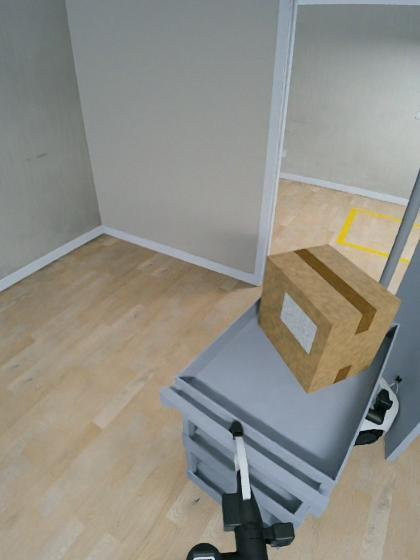

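>>> move:
  r2: {"base":{"translate_m":0.2,"strafe_m":0.0},"pace":"slow","contact_limits":{"translate_m":0.4}}
  blocking: false

>>> wait:
  seconds: 6
  cameras: ["r2_head_camera","r1_head_left_camera","r1_head_right_camera"]

Scene clock: 678.50 s.
move: r2 moving
r1: as last shown
r1.lidar_m: 0.25 2.80 0.25 - 0.25 0.25 0.52 1.29 1.22 2.77 0.25 0.25
r1.motor_effort: lift_m=+20(20) arm_m=+4(4) wheel_0=+1(1) wheel_1=+3(3) wheel_2=-1(1)
r1.servo_current: wrist_yaw_rad=39(59) wrist_pitch_rad=39(46) wrist_roll_rad=52(59) gripper_m=39(46)
r1.wrist_depth_mm: 136 138 - 473 278 196 - / 112 139 - 469 281 197 - / 116 139 263 477 282 189 - / 137 158 - 484 283 190 - / - - - 484 283 190 159 / 1182 1205 193 496 191 190 - / 842 759 759 143 266 173 -
r2.base_odometry: x=-1.321 y=-2.014 heading=-1.455
r2.turned_by_wheels: +0.000
r2.turned_by_imu: +0.001
r2.base_tilt: forward=-0.7 right=+0.1
r2.lidar_m: 0.45 2.67 2.60 2.77 3.88 3.77 2.89 2.22 2.15 2.32 1.02 0.32
r2.base_status: translate_m moving; strafe_m moving
r2.joint_positions: lift_m=+0.688 arm_m=+0.000 wrist_yaw_rad=+0.002 wrist_pitch_rad=+0.003 wrist_roll_rad=+1.569 gripper_m=-0.019
r2.joint_status: not commanded
r2.measured_speeds: translate_m=+0.048 strafe_m=+0.000 rotate_rad=+0.003 lift_m=+0.000 arm_m=+0.000 wrist_yaw_rad=+0.000 wrist_pitch_rad=+0.000 wrist_roll_rad=+0.000
r2.motor_effort: lift_m=+21(21) arm_m=+4(4) wheel_0=+9(9) wheel_1=+7(7) wheel_2=-10(11)
r2.servo_current: wrist_yaw_rad=39(59) wrist_pitch_rad=39(46) wrist_roll_rad=46(52) gripper_m=65(65)
r2.contact_limits: translate_m 0.4
r2.hand_pose: x=+0.4594 y=-0.0869 z=+0.8650 quat_wxyz=(+0.708, +0.706, +0.002, -0.001) (m; r2's base frame)
r2.wrist_depth_mm: 1576 357 351 - 130 - - / 1756 462 445 - 149 - - / - - 615 - 164 - - / - - - 103 189 544 - / - - - 121 221 1576 492 / - - 185 147 177 1576 1182 / - - - - 359 366 375
pictures: none

Scene clock: 679.87 s.
earlier move: r2 contact_stop
r1.base_odometry: x=-1.530 y=+1.560 heading=+2.926
r1.turned_by_wheels: +0.000
r1.turned_by_imu: +0.000
r1.base_tilt: forward=-1.6 right=+1.2
r1.lidar_m: 0.26 2.79 0.25 - 0.25 0.25 0.51 1.26 1.23 0.38 0.25 0.25
r1.base_status: not commanded
r1.joint_positions: lift_m=+0.127 arm_m=+0.000 wrist_yaw_rad=+3.092 wrist_pitch_rad=+0.002 wrist_roll_rad=+0.000 gripper_m=+0.056
r1.joint_status: not commanded
r1.measured_speeds: all 0
r1.motor_effort: lift_m=+20(20) arm_m=+4(4) wheel_0=+1(3) wheel_1=+3(3) wheel_2=-2(2)
r1.servo_current: wrist_yaw_rad=52(78) wrist_pitch_rad=33(52) wrist_roll_rad=33(59) gripper_m=39(46)
r1.hand_pose: x=-0.1129 y=+0.1016 z=+0.3046 quat_wxyz=(+0.025, -0.001, +0.000, +1.000) (m; r1's base frame)
r1.wrist_depth_mm: 136 138 - 466 277 196 - / 112 139 - 473 281 197 - / 116 139 264 477 281 189 - / 136 158 - 480 283 190 - / 1983 - - 488 283 190 159 / 1182 1182 193 488 191 190 - / 842 750 750 143 267 173 -
r2.base_odometry: x=-1.303 y=-2.092 heading=-1.386
r2.turned_by_wheels: +0.069
r2.turned_by_imu: +0.069
r2.base_tilt: forward=-0.7 right=+0.1
r2.lidar_m: 0.44 2.54 2.54 2.77 3.86 3.82 2.82 2.24 2.19 2.44 0.48 0.33
r2.base_status: translate_m contact_stop (by the wheels' count: +0.093 of +0.200); strafe_m contact_stop (by the wheels' count: +0.009 of +0.000)
r2.joint_positions: lift_m=+0.688 arm_m=+0.000 wrist_yaw_rad=+0.000 wrist_pitch_rad=+0.004 wrist_roll_rad=+1.569 gripper_m=-0.019
r2.joint_status: not commanded
r2.measured_speeds: all 0
r2.on_its_own: the wheels are slack since a contact_stop
r2.motor_effort: lift_m=+21(21) arm_m=+4(4) wheel_0=+0(25) wheel_1=+0(11) wheel_2=+0(11)
r2.servo_current: wrist_yaw_rad=46(111) wrist_pitch_rad=39(52) wrist_roll_rad=33(59) gripper_m=65(72)
r2.contact_limits: translate_m 0.4
r2.hand_pose: x=+0.4593 y=-0.0873 z=+0.8648 quat_wxyz=(+0.708, +0.706, +0.002, -0.001) (m; r2's base frame)
r2.wrist_depth_mm: - 402 - - - - - / 1756 544 - - - - - / - - - - - - - / - - - - - 535 512 / - - - - - 1537 469 / - - 187 118 170 1366 433 / - - - - - 1537 1138
wait: 1.37 of 6 s (r2 has come to rest)
pictures: r1_head_left_camera, r1_head_right_camera, r2_head_camera
Images, in order (width x height): r1_head_left_camera 420x672, r1_head_right_camera 420x672, r2_head_camera 420x560.

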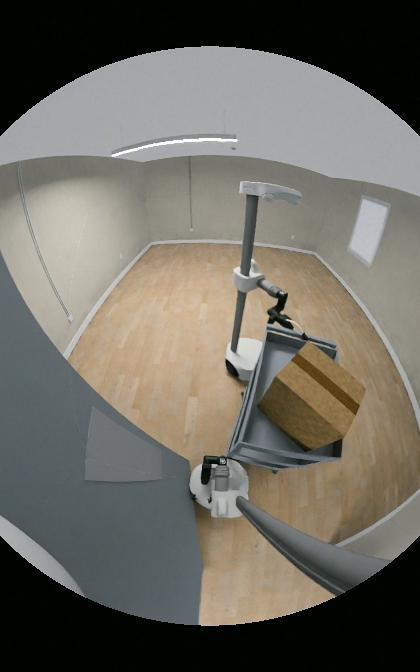

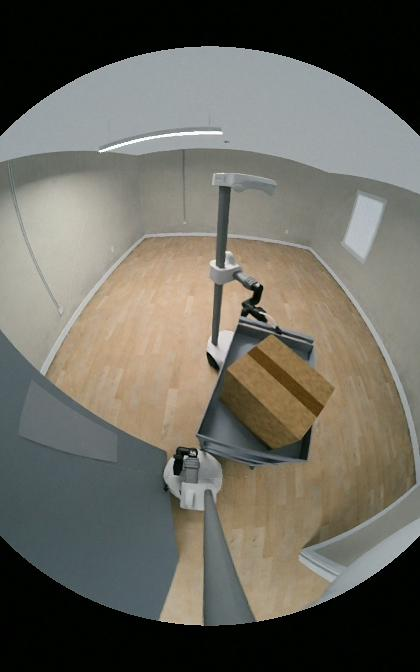

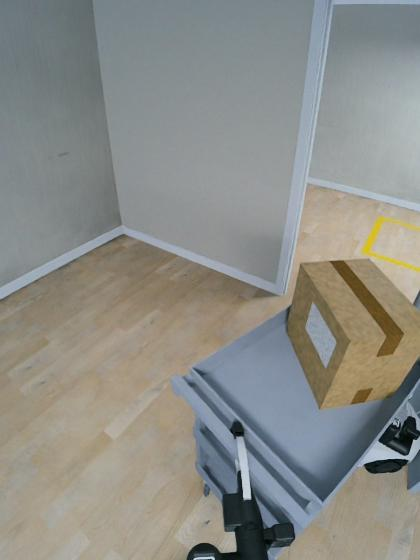

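>>> move:
  r2: {"base":{"translate_m":-0.55},"pace":"slow","contact_limits":{"translate_m":0.4}}
  blocking: false

>>> wait:
  seconds: 8
  cameras: ["r2_head_camera","r1_head_left_camera"]

Scene clock: 726.00 s.
move: r2 moving
r1: as last shown
r1.base_tilt: forward=-1.6 right=+1.3
r1.lidar_m: 0.25 2.80 0.25 - 0.25 0.25 0.55 1.25 1.23 0.42 0.25 0.25
r1.motor_effort: lift_m=+20(20) arm_m=+4(4) wheel_0=+1(2) wheel_1=+3(3) wheel_2=-2(2)
r1.servo_current: wrist_yaw_rad=59(59) wrist_pitch_rad=39(46) wrist_roll_rad=59(59) gripper_m=39(46)
r1.wrist_depth_mm: 136 138 - 473 278 196 - / 112 138 - 473 281 198 - / 116 139 260 480 282 189 - / 136 158 - 480 282 189 - / 1983 - - 484 285 190 159 / 1205 1205 193 488 190 190 - / 854 750 759 143 267 173 -
r2.base_odometry: x=-1.305 y=-2.080 heading=-1.387
r2.turned_by_wheels: +0.000
r2.turned_by_imu: +0.000
r2.base_tilt: forward=-0.7 right=+0.0
r2.lidar_m: 0.45 2.58 2.54 2.77 3.84 3.83 2.80 2.22 2.19 2.41 0.48 0.32
r2.base_status: translate_m moving
r2.joint_positions: lift_m=+0.688 arm_m=+0.000 wrist_yaw_rad=+0.000 wrist_pitch_rad=+0.004 wrist_roll_rad=+1.569 gripper_m=-0.019
r2.joint_status: not commanded
r2.measured_speeds: translate_m=-0.049 strafe_m=-0.001 rotate_rad=+0.000 lift_m=+0.000 arm_m=+0.000 wrist_yaw_rad=+0.000 wrist_pitch_rad=+0.000 wrist_roll_rad=+0.000
r2.motor_effort: lift_m=+21(21) arm_m=+4(4) wheel_0=-6(10) wheel_1=-7(8) wheel_2=+10(10)
r2.servo_current: wrist_yaw_rad=59(59) wrist_pitch_rad=46(52) wrist_roll_rad=52(52) gripper_m=59(65)
r2.contact_limits: translate_m 0.4
r2.hand_pose: x=+0.4593 y=-0.0873 z=+0.8648 quat_wxyz=(+0.708, +0.706, +0.002, -0.001) (m; r2's base frame)
r2.wrist_depth_mm: - 394 - - - - - / 1756 580 - - - - - / - - - - - - - / - - - - - 535 508 / - - - - - 1618 469 / - - 187 120 169 1397 410 / - - - - - 1576 1160
pictures: none

Scene clock: 732.30 s.
earlier move: r2 done
r1.base_odometry: x=-1.530 y=+1.560 heading=+2.926
r1.turned_by_wheels: +0.000
r1.turned_by_imu: +0.000
r1.base_tilt: forward=-1.6 right=+1.3
r1.lidar_m: 0.49 2.79 0.25 - 0.25 0.25 0.50 1.24 1.21 2.77 2.89 0.53
r1.base_status: not commanded
r1.joint_positions: lift_m=+0.127 arm_m=+0.000 wrist_yaw_rad=+3.092 wrist_pitch_rad=+0.002 wrist_roll_rad=+0.000 gripper_m=+0.056
r1.joint_status: not commanded
r1.measured_speeds: all 0
r1.motor_effort: lift_m=+20(20) arm_m=+4(4) wheel_0=+1(2) wheel_1=+3(3) wheel_2=-2(2)
r1.servo_current: wrist_yaw_rad=59(72) wrist_pitch_rad=46(52) wrist_roll_rad=26(65) gripper_m=33(52)
r1.hand_pose: x=-0.1129 y=+0.1016 z=+0.3046 quat_wxyz=(+0.025, -0.001, +0.000, +1.000) (m; r1's base frame)
r1.wrist_depth_mm: 136 138 - 469 278 195 - / 112 139 - 477 281 196 - / 116 139 263 477 282 189 - / 137 159 - 480 282 189 - / 1983 - - 484 283 190 159 / 1182 1205 194 492 191 190 - / 866 759 759 143 266 173 -
r2.base_odometry: x=-1.403 y=-1.552 heading=-1.387
r2.turned_by_wheels: +0.000
r2.turned_by_imu: +0.000
r2.base_tilt: forward=-0.7 right=+0.1
r2.lidar_m: 0.42 2.90 2.86 3.12 3.44 3.41 2.36 1.89 1.86 2.06 1.48 0.36
r2.base_status: done
r2.joint_positions: lift_m=+0.688 arm_m=+0.000 wrist_yaw_rad=+0.000 wrist_pitch_rad=+0.004 wrist_roll_rad=+1.569 gripper_m=-0.019
r2.joint_status: not commanded
r2.measured_speeds: all 0
r2.motor_effort: lift_m=+21(21) arm_m=+4(5) wheel_0=-6(13) wheel_1=-5(9) wheel_2=+4(11)
r2.servo_current: wrist_yaw_rad=46(65) wrist_pitch_rad=46(52) wrist_roll_rad=52(65) gripper_m=65(72)
r2.contact_limits: translate_m 0.4
r2.hand_pose: x=+0.4592 y=-0.0875 z=+0.8648 quat_wxyz=(+0.708, +0.706, +0.001, -0.002) (m; r2's base frame)
r2.wrist_depth_mm: - - 488 125 178 - - / - 430 421 129 189 - - / - 484 455 140 202 - - / - - 549 149 215 - - / - - - 160 229 - - / - - 186 170 179 1576 512 / - - - - - - 1182
wait: 6.30 of 8 s (r2 has come to rest)
pictures: r1_head_left_camera, r2_head_camera
Images, in order (width x height): r1_head_left_camera 420x672, r2_head_camera 420x560.

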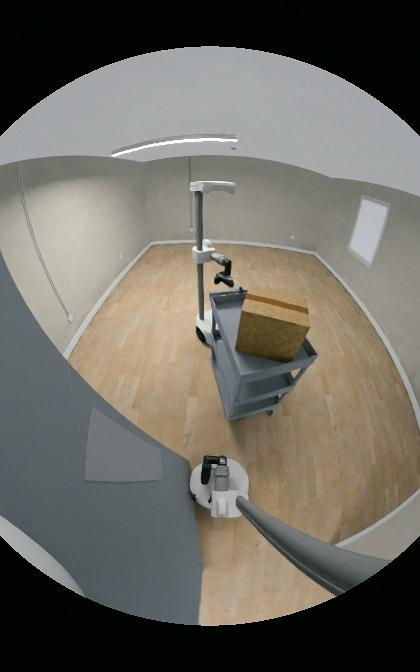

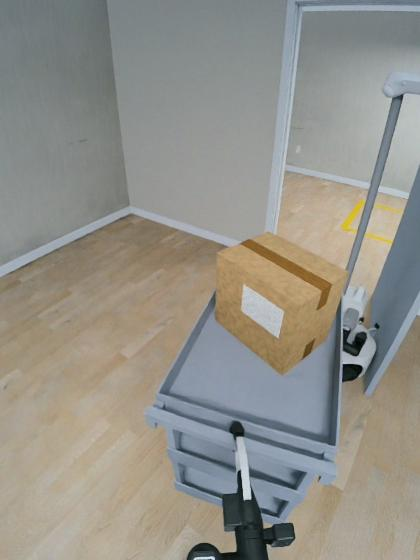

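>>> move:
  r2: {"base":{"translate_m":0.45,"strafe_m":0.03},"pace":"slow","contact_limits":{"translate_m":0.4}}
  blocking: false

>>> wait:
  seconds: 8
  cameras: ["r2_head_camera","r1_head_left_camera"]

Scene clock: 736.07 s.
move: r2 moving
r1: as last shown
r1.lidar_m: 0.47 2.78 0.25 - 0.25 0.25 0.52 1.26 1.24 2.77 2.89 0.53
r1.servo_current: wrist_yaw_rad=65(72) wrist_pitch_rad=39(46) wrist_roll_rad=46(59) gripper_m=39(46)
r1.wrist_depth_mm: 136 138 - 466 279 195 - / 112 139 - 477 281 196 - / 116 139 263 477 283 189 - / 136 158 - 484 283 190 - / 1921 - - 484 285 190 159 / 1205 1182 194 492 191 190 - / 842 750 759 143 266 173 -
r2.base_odometry: x=-1.400 y=-1.563 heading=-1.387
r2.turned_by_wheels: +0.000
r2.turned_by_imu: +0.000
r2.base_tilt: forward=-0.7 right=+0.1
r2.lidar_m: 0.44 0.51 2.86 3.12 3.44 3.42 2.39 1.87 1.87 2.08 1.44 0.39
r2.base_status: translate_m moving; strafe_m moving
r2.joint_positions: lift_m=+0.688 arm_m=+0.000 wrist_yaw_rad=+0.000 wrist_pitch_rad=+0.004 wrist_roll_rad=+1.569 gripper_m=-0.019
r2.joint_status: not commanded
r2.measured_speeds: translate_m=+0.048 strafe_m=+0.003 rotate_rad=-0.001 lift_m=+0.000 arm_m=+0.000 wrist_yaw_rad=+0.000 wrist_pitch_rad=+0.000 wrist_roll_rad=+0.000
r2.motor_effort: lift_m=+21(21) arm_m=+4(4) wheel_0=+4(8) wheel_1=+6(7) wheel_2=-12(12)
r2.servo_current: wrist_yaw_rad=52(52) wrist_pitch_rad=46(46) wrist_roll_rad=46(52) gripper_m=59(65)
r2.contact_limits: translate_m 0.4
r2.hand_pose: x=+0.4592 y=-0.0875 z=+0.8648 quat_wxyz=(+0.708, +0.706, +0.001, -0.002) (m; r2's base frame)
r2.wrist_depth_mm: - 1921 480 123 179 - - / - 427 413 129 187 - - / - 488 455 139 200 - - / - - 559 148 216 - - / - - - 157 228 - - / - - 186 169 179 1618 504 / - - - - - - 1182
pictures: none

Scene clock: 741.37 s.
earlier move: r2 done
r1.base_odometry: x=-1.530 y=+1.560 heading=+2.926
r1.turned_by_wheels: +0.000
r1.turned_by_imu: +0.000
r1.base_tilt: forward=-1.6 right=+1.3
r1.lidar_m: 0.25 2.79 0.25 - 0.25 0.25 0.52 1.25 1.20 2.78 0.30 0.25
r1.base_status: not commanded
r1.joint_positions: lift_m=+0.127 arm_m=+0.000 wrist_yaw_rad=+3.092 wrist_pitch_rad=+0.002 wrist_roll_rad=+0.000 gripper_m=+0.056
r1.joint_status: not commanded
r1.measured_speeds: all 0
r1.motor_effort: lift_m=+20(20) arm_m=+4(5) wheel_0=+2(2) wheel_1=+3(3) wheel_2=-2(2)
r1.servo_current: wrist_yaw_rad=52(78) wrist_pitch_rad=46(52) wrist_roll_rad=59(72) gripper_m=46(52)
r1.hand_pose: x=-0.1129 y=+0.1016 z=+0.3046 quat_wxyz=(+0.025, -0.001, +0.000, +1.000) (m; r1's base frame)
r1.wrist_depth_mm: 136 138 - 462 278 196 - / 112 138 - 473 281 196 - / 116 139 263 477 282 189 - / 137 159 - 484 285 189 - / 1983 - - 488 283 190 158 / 1205 1205 193 492 191 190 - / 842 759 768 143 266 173 -
r2.base_odometry: x=-1.291 y=-1.988 heading=-1.387
r2.turned_by_wheels: +0.000
r2.turned_by_imu: +0.001
r2.base_tilt: forward=-0.7 right=+0.1
r2.lidar_m: 0.45 2.62 2.57 2.80 3.78 3.72 2.74 2.20 2.16 2.38 0.95 0.32
r2.base_status: done
r2.joint_positions: lift_m=+0.688 arm_m=+0.000 wrist_yaw_rad=-0.002 wrist_pitch_rad=+0.004 wrist_roll_rad=+1.569 gripper_m=-0.019
r2.joint_status: not commanded
r2.measured_speeds: all 0
r2.motor_effort: lift_m=+21(21) arm_m=+4(5) wheel_0=+3(10) wheel_1=+4(8) wheel_2=-7(13)
r2.servo_current: wrist_yaw_rad=46(65) wrist_pitch_rad=39(52) wrist_roll_rad=52(59) gripper_m=59(72)
r2.contact_limits: translate_m 0.4
r2.hand_pose: x=+0.4591 y=-0.0879 z=+0.8648 quat_wxyz=(+0.708, +0.706, +0.001, -0.002) (m; r2's base frame)
r2.wrist_depth_mm: 1618 359 362 - - - - / - 504 480 - - 134 - / - - - - 162 - - / - - - - 185 549 525 / - - - 116 224 1618 480 / - - 186 141 176 1618 436 / - - - - 382 1708 1138
wait: 5.30 of 8 s (r2 has come to rest)
pictures: r1_head_left_camera, r2_head_camera
Images, in order (width x height): r1_head_left_camera 420x672, r2_head_camera 420x560.

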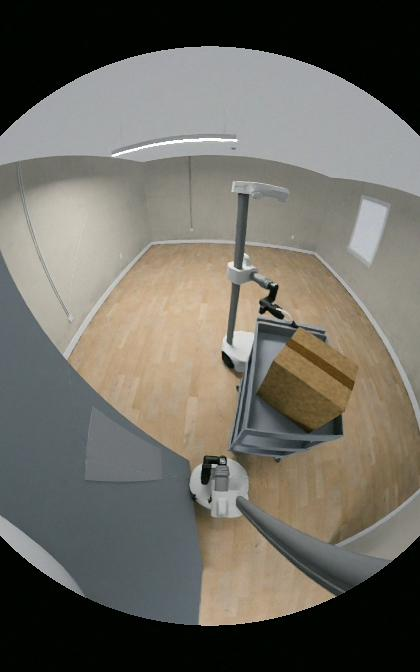

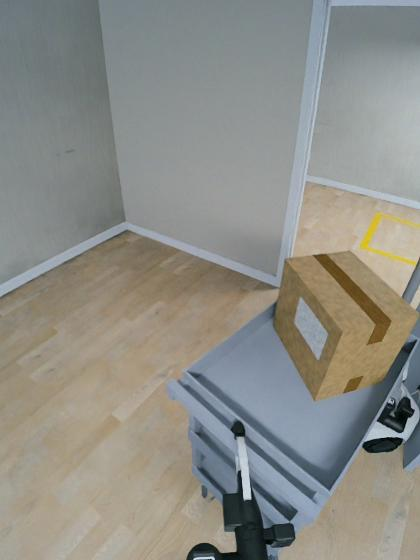

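>>> move:
  r2: {"base":{"translate_m":-0.15,"strafe_m":0.3},"pace":"slow","contact_limits":{"translate_m":0.4}}
  blocking: false

>>> wait:
  seconds: 6

>>> move:
  r2: {"base":{"rotate_rad":-0.55},"pace":"slow"}
  blocking: false

>>> wait:
  seconds: 3
  cameras: ["r2_head_camera","r1_head_left_camera"]

Scene clock: 757.17 s.
move: r2 moving
r1: as last shown
r1.lidar_m: 0.26 2.80 0.25 - 0.25 0.25 0.49 1.26 1.24 2.77 0.31 0.25
r1.motor_effort: lift_m=+20(20) arm_m=+4(4) wheel_0=+1(2) wheel_1=+3(3) wheel_2=-2(2)
r1.servo_current: wrist_yaw_rad=59(65) wrist_pitch_rad=39(52) wrist_roll_rad=39(59) gripper_m=46(46)
r1.wrist_depth_mm: 136 139 - 469 279 196 - / 112 139 - 473 282 197 - / 116 139 262 477 283 189 - / 136 158 - 484 283 190 - / - - - 484 285 190 158 / 1182 1182 193 492 191 190 - / 842 741 750 143 267 173 -
r2.base_odometry: x=-1.282 y=-1.981 heading=-1.387
r2.turned_by_wheels: +0.000
r2.turned_by_imu: +0.000
r2.base_tilt: forward=-0.6 right=+0.1
r2.lidar_m: 0.46 2.60 2.57 2.81 3.79 3.72 2.78 2.21 2.17 2.36 0.60 0.31
r2.base_status: translate_m moving; strafe_m moving
r2.joint_positions: lift_m=+0.688 arm_m=+0.000 wrist_yaw_rad=-0.003 wrist_pitch_rad=+0.004 wrist_roll_rad=+1.569 gripper_m=-0.019
r2.joint_status: not commanded
r2.measured_speeds: translate_m=-0.022 strafe_m=+0.043 rotate_rad=-0.003 lift_m=+0.000 arm_m=+0.000 wrist_yaw_rad=-0.004 wrist_pitch_rad=+0.000 wrist_roll_rad=+0.000
r2.motor_effort: lift_m=+21(21) arm_m=+4(4) wheel_0=-12(15) wheel_1=+6(7) wheel_2=+5(8)
r2.servo_current: wrist_yaw_rad=52(52) wrist_pitch_rad=39(46) wrist_roll_rad=46(52) gripper_m=59(65)
r2.contact_limits: translate_m 0.4
r2.hand_pose: x=+0.4590 y=-0.0883 z=+0.8648 quat_wxyz=(+0.708, +0.706, +0.000, -0.002) (m; r2's base frame)
r2.wrist_depth_mm: 1618 359 364 - - 125 - / 1808 477 477 - - - - / - - - - 163 - - / - - - - 185 544 530 / - - - 117 224 1576 480 / - - 186 142 176 1618 445 / - - - - 377 1756 1138
pictures: none

Scene clock: 761.30 s.
earlier move: r2 done
r1.base_odometry: x=-1.530 y=+1.560 heading=+2.926
r1.turned_by_wheels: +0.000
r1.turned_by_imu: +0.000
r1.base_tilt: forward=-1.6 right=+1.3
r1.lidar_m: 1.37 2.80 0.25 - 0.25 0.25 0.52 1.24 1.20 2.78 0.70 0.57
r1.base_status: not commanded
r1.joint_positions: lift_m=+0.127 arm_m=+0.000 wrist_yaw_rad=+3.092 wrist_pitch_rad=+0.002 wrist_roll_rad=+0.000 gripper_m=+0.056
r1.joint_status: not commanded
r1.measured_speeds: all 0
r1.motor_effort: lift_m=+20(20) arm_m=+4(5) wheel_0=+2(2) wheel_1=+3(3) wheel_2=-2(2)
r1.servo_current: wrist_yaw_rad=33(72) wrist_pitch_rad=46(52) wrist_roll_rad=59(72) gripper_m=39(46)
r1.hand_pose: x=-0.1129 y=+0.1016 z=+0.3046 quat_wxyz=(+0.025, -0.001, +0.000, +1.000) (m; r1's base frame)
r1.wrist_depth_mm: 136 138 - 469 279 196 - / 112 139 - 477 282 198 - / 116 139 262 477 282 189 - / 136 159 - 484 283 190 - / 1983 - - 488 283 190 159 / 1205 1205 193 488 191 190 - / 831 750 759 143 265 173 -
r2.base_odometry: x=-1.024 y=-1.786 heading=-1.386
r2.turned_by_wheels: +0.001
r2.turned_by_imu: +0.000
r2.base_tilt: forward=-0.6 right=+0.1
r2.lidar_m: 0.46 2.47 2.43 2.64 3.48 3.44 2.96 2.35 2.31 2.51 1.35 0.33
r2.base_status: done
r2.joint_positions: lift_m=+0.688 arm_m=+0.000 wrist_yaw_rad=-0.002 wrist_pitch_rad=+0.004 wrist_roll_rad=+1.569 gripper_m=-0.019
r2.joint_status: not commanded
r2.measured_speeds: all 0
r2.motor_effort: lift_m=+21(21) arm_m=+4(5) wheel_0=-3(16) wheel_1=+5(7) wheel_2=+6(9)
r2.servo_current: wrist_yaw_rad=52(65) wrist_pitch_rad=39(52) wrist_roll_rad=46(65) gripper_m=59(72)
r2.contact_limits: translate_m 0.4
r2.hand_pose: x=+0.4591 y=-0.0880 z=+0.8648 quat_wxyz=(+0.708, +0.706, +0.001, -0.002) (m; r2's base frame)
r2.wrist_depth_mm: - 353 355 - - - - / - 480 459 - - - - / - - - - 165 - - / - - - - 186 554 - / - - - 121 222 1576 484 / - - 185 144 178 1618 452 / - - - - - - 1078
wait: 4.13 of 6 s (r2 has come to rest)
pictures: none

Scene clock: 761.80 s.
move: r2 moving
r1: as last shown
r1.lidar_m: 1.06 2.82 0.25 - 0.25 0.25 0.50 1.25 1.19 2.77 0.69 0.54
r1.motor_effort: lift_m=+20(20) arm_m=+4(4) wheel_0=+2(2) wheel_1=+3(3) wheel_2=-2(2)
r1.servo_current: wrist_yaw_rad=59(59) wrist_pitch_rad=39(52) wrist_roll_rad=59(72) gripper_m=39(46)
r1.wrist_depth_mm: 136 138 - 469 277 195 - / 112 139 - 477 281 197 - / 116 139 263 477 282 189 - / 136 158 - 480 283 189 - / 1921 - - 488 283 190 158 / 1182 1205 193 496 191 191 - / 854 741 750 143 267 173 -
r2.base_odometry: x=-1.024 y=-1.786 heading=-1.511
r2.turned_by_wheels: -0.125
r2.turned_by_imu: -0.120
r2.base_tilt: forward=-0.7 right=+0.1
r2.lidar_m: 0.43 2.50 2.44 2.54 3.51 3.44 3.29 2.41 2.32 2.42 1.36 0.34
r2.base_status: rotate_rad moving
r2.joint_positions: lift_m=+0.688 arm_m=+0.000 wrist_yaw_rad=+0.010 wrist_pitch_rad=+0.004 wrist_roll_rad=+1.569 gripper_m=-0.019
r2.joint_status: not commanded
r2.measured_speeds: translate_m=+0.000 strafe_m=+0.000 rotate_rad=-0.492 lift_m=+0.000 arm_m=+0.000 wrist_yaw_rad=+0.001 wrist_pitch_rad=+0.000 wrist_roll_rad=+0.000
r2.motor_effort: lift_m=+21(21) arm_m=+3(5) wheel_0=+16(16) wheel_1=+10(10) wheel_2=+12(13)
r2.servo_current: wrist_yaw_rad=59(72) wrist_pitch_rad=33(46) wrist_roll_rad=39(52) gripper_m=59(65)
r2.hand_pose: x=+0.4601 y=-0.0846 z=+0.8648 quat_wxyz=(+0.708, +0.706, +0.005, +0.002) (m; r2's base frame)
r2.wrist_depth_mm: - 347 351 - 137 - - / - 439 421 - 151 - - / - - 554 - 173 - - / - - - 108 191 - - / - - - 126 220 1618 512 / - - - 150 180 1618 469 / - - - - 362 - 375
pictures: none

Scene clock: 763.07 s.
earlier move: r2 done
r1.base_odometry: x=-1.530 y=+1.560 heading=+2.926
r1.turned_by_wheels: +0.000
r1.turned_by_imu: +0.000
r1.base_tilt: forward=-1.6 right=+1.3
r1.lidar_m: 0.67 2.79 0.25 - 0.25 0.25 0.49 1.27 1.24 2.76 0.68 0.45
r1.base_status: not commanded
r1.joint_positions: lift_m=+0.127 arm_m=+0.000 wrist_yaw_rad=+3.092 wrist_pitch_rad=+0.002 wrist_roll_rad=+0.000 gripper_m=+0.056
r1.joint_status: not commanded
r1.measured_speeds: all 0
r1.motor_effort: lift_m=+20(20) arm_m=+4(5) wheel_0=+1(2) wheel_1=+3(3) wheel_2=-2(2)
r1.servo_current: wrist_yaw_rad=46(78) wrist_pitch_rad=33(52) wrist_roll_rad=39(78) gripper_m=46(46)
r1.hand_pose: x=-0.1129 y=+0.1016 z=+0.3046 quat_wxyz=(+0.025, -0.001, +0.000, +1.000) (m; r1's base frame)
r1.wrist_depth_mm: 136 139 - 469 276 195 - / 112 139 - 473 281 196 - / 116 139 262 477 282 190 - / 137 159 - 480 282 189 - / 1921 - - 488 285 190 159 / 1205 1182 193 496 191 190 - / 854 750 750 143 267 173 -
r2.base_odometry: x=-1.024 y=-1.786 heading=-1.935
r2.turned_by_wheels: -0.424
r2.turned_by_imu: -0.412
r2.base_tilt: forward=-0.6 right=+0.1
r2.lidar_m: 0.38 0.37 2.47 2.43 2.65 3.50 3.48 2.95 2.36 2.32 2.50 0.45
r2.base_status: done
r2.joint_positions: lift_m=+0.688 arm_m=+0.000 wrist_yaw_rad=+0.003 wrist_pitch_rad=+0.004 wrist_roll_rad=+1.569 gripper_m=-0.019
r2.joint_status: not commanded
r2.measured_speeds: all 0
r2.motor_effort: lift_m=+21(21) arm_m=+4(5) wheel_0=+5(17) wheel_1=+4(10) wheel_2=+7(14)
r2.servo_current: wrist_yaw_rad=52(72) wrist_pitch_rad=39(46) wrist_roll_rad=52(65) gripper_m=65(65)
r2.hand_pose: x=+0.4595 y=-0.0866 z=+0.8648 quat_wxyz=(+0.708, +0.706, +0.002, +0.000) (m; r2's base frame)
r2.wrist_depth_mm: - - - 185 248 1078 1060 / - 1336 - 184 245 1182 554 / - - - 181 242 820 - / - - 469 180 239 842 - / - - 492 177 236 - - / - - 186 175 179 - - / - - - - 231 - -
wait: 1.27 of 3 s (r2 has come to rest)
pictures: r1_head_left_camera, r2_head_camera
Images, in order (width x height): r1_head_left_camera 420x672, r2_head_camera 420x560.

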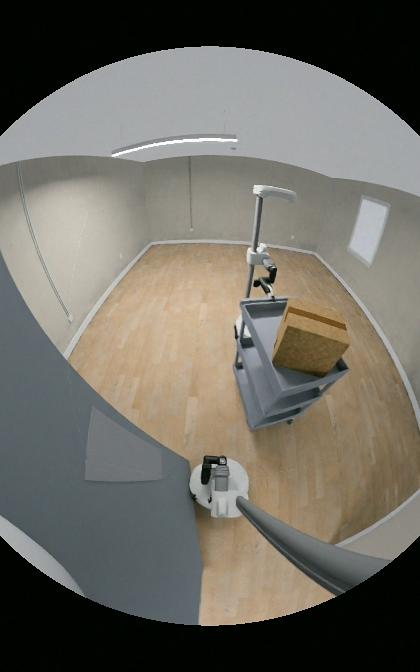

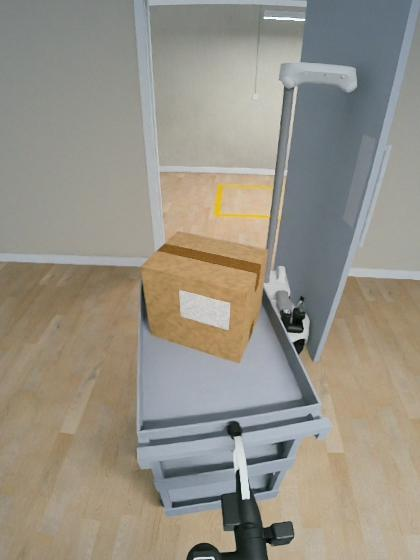

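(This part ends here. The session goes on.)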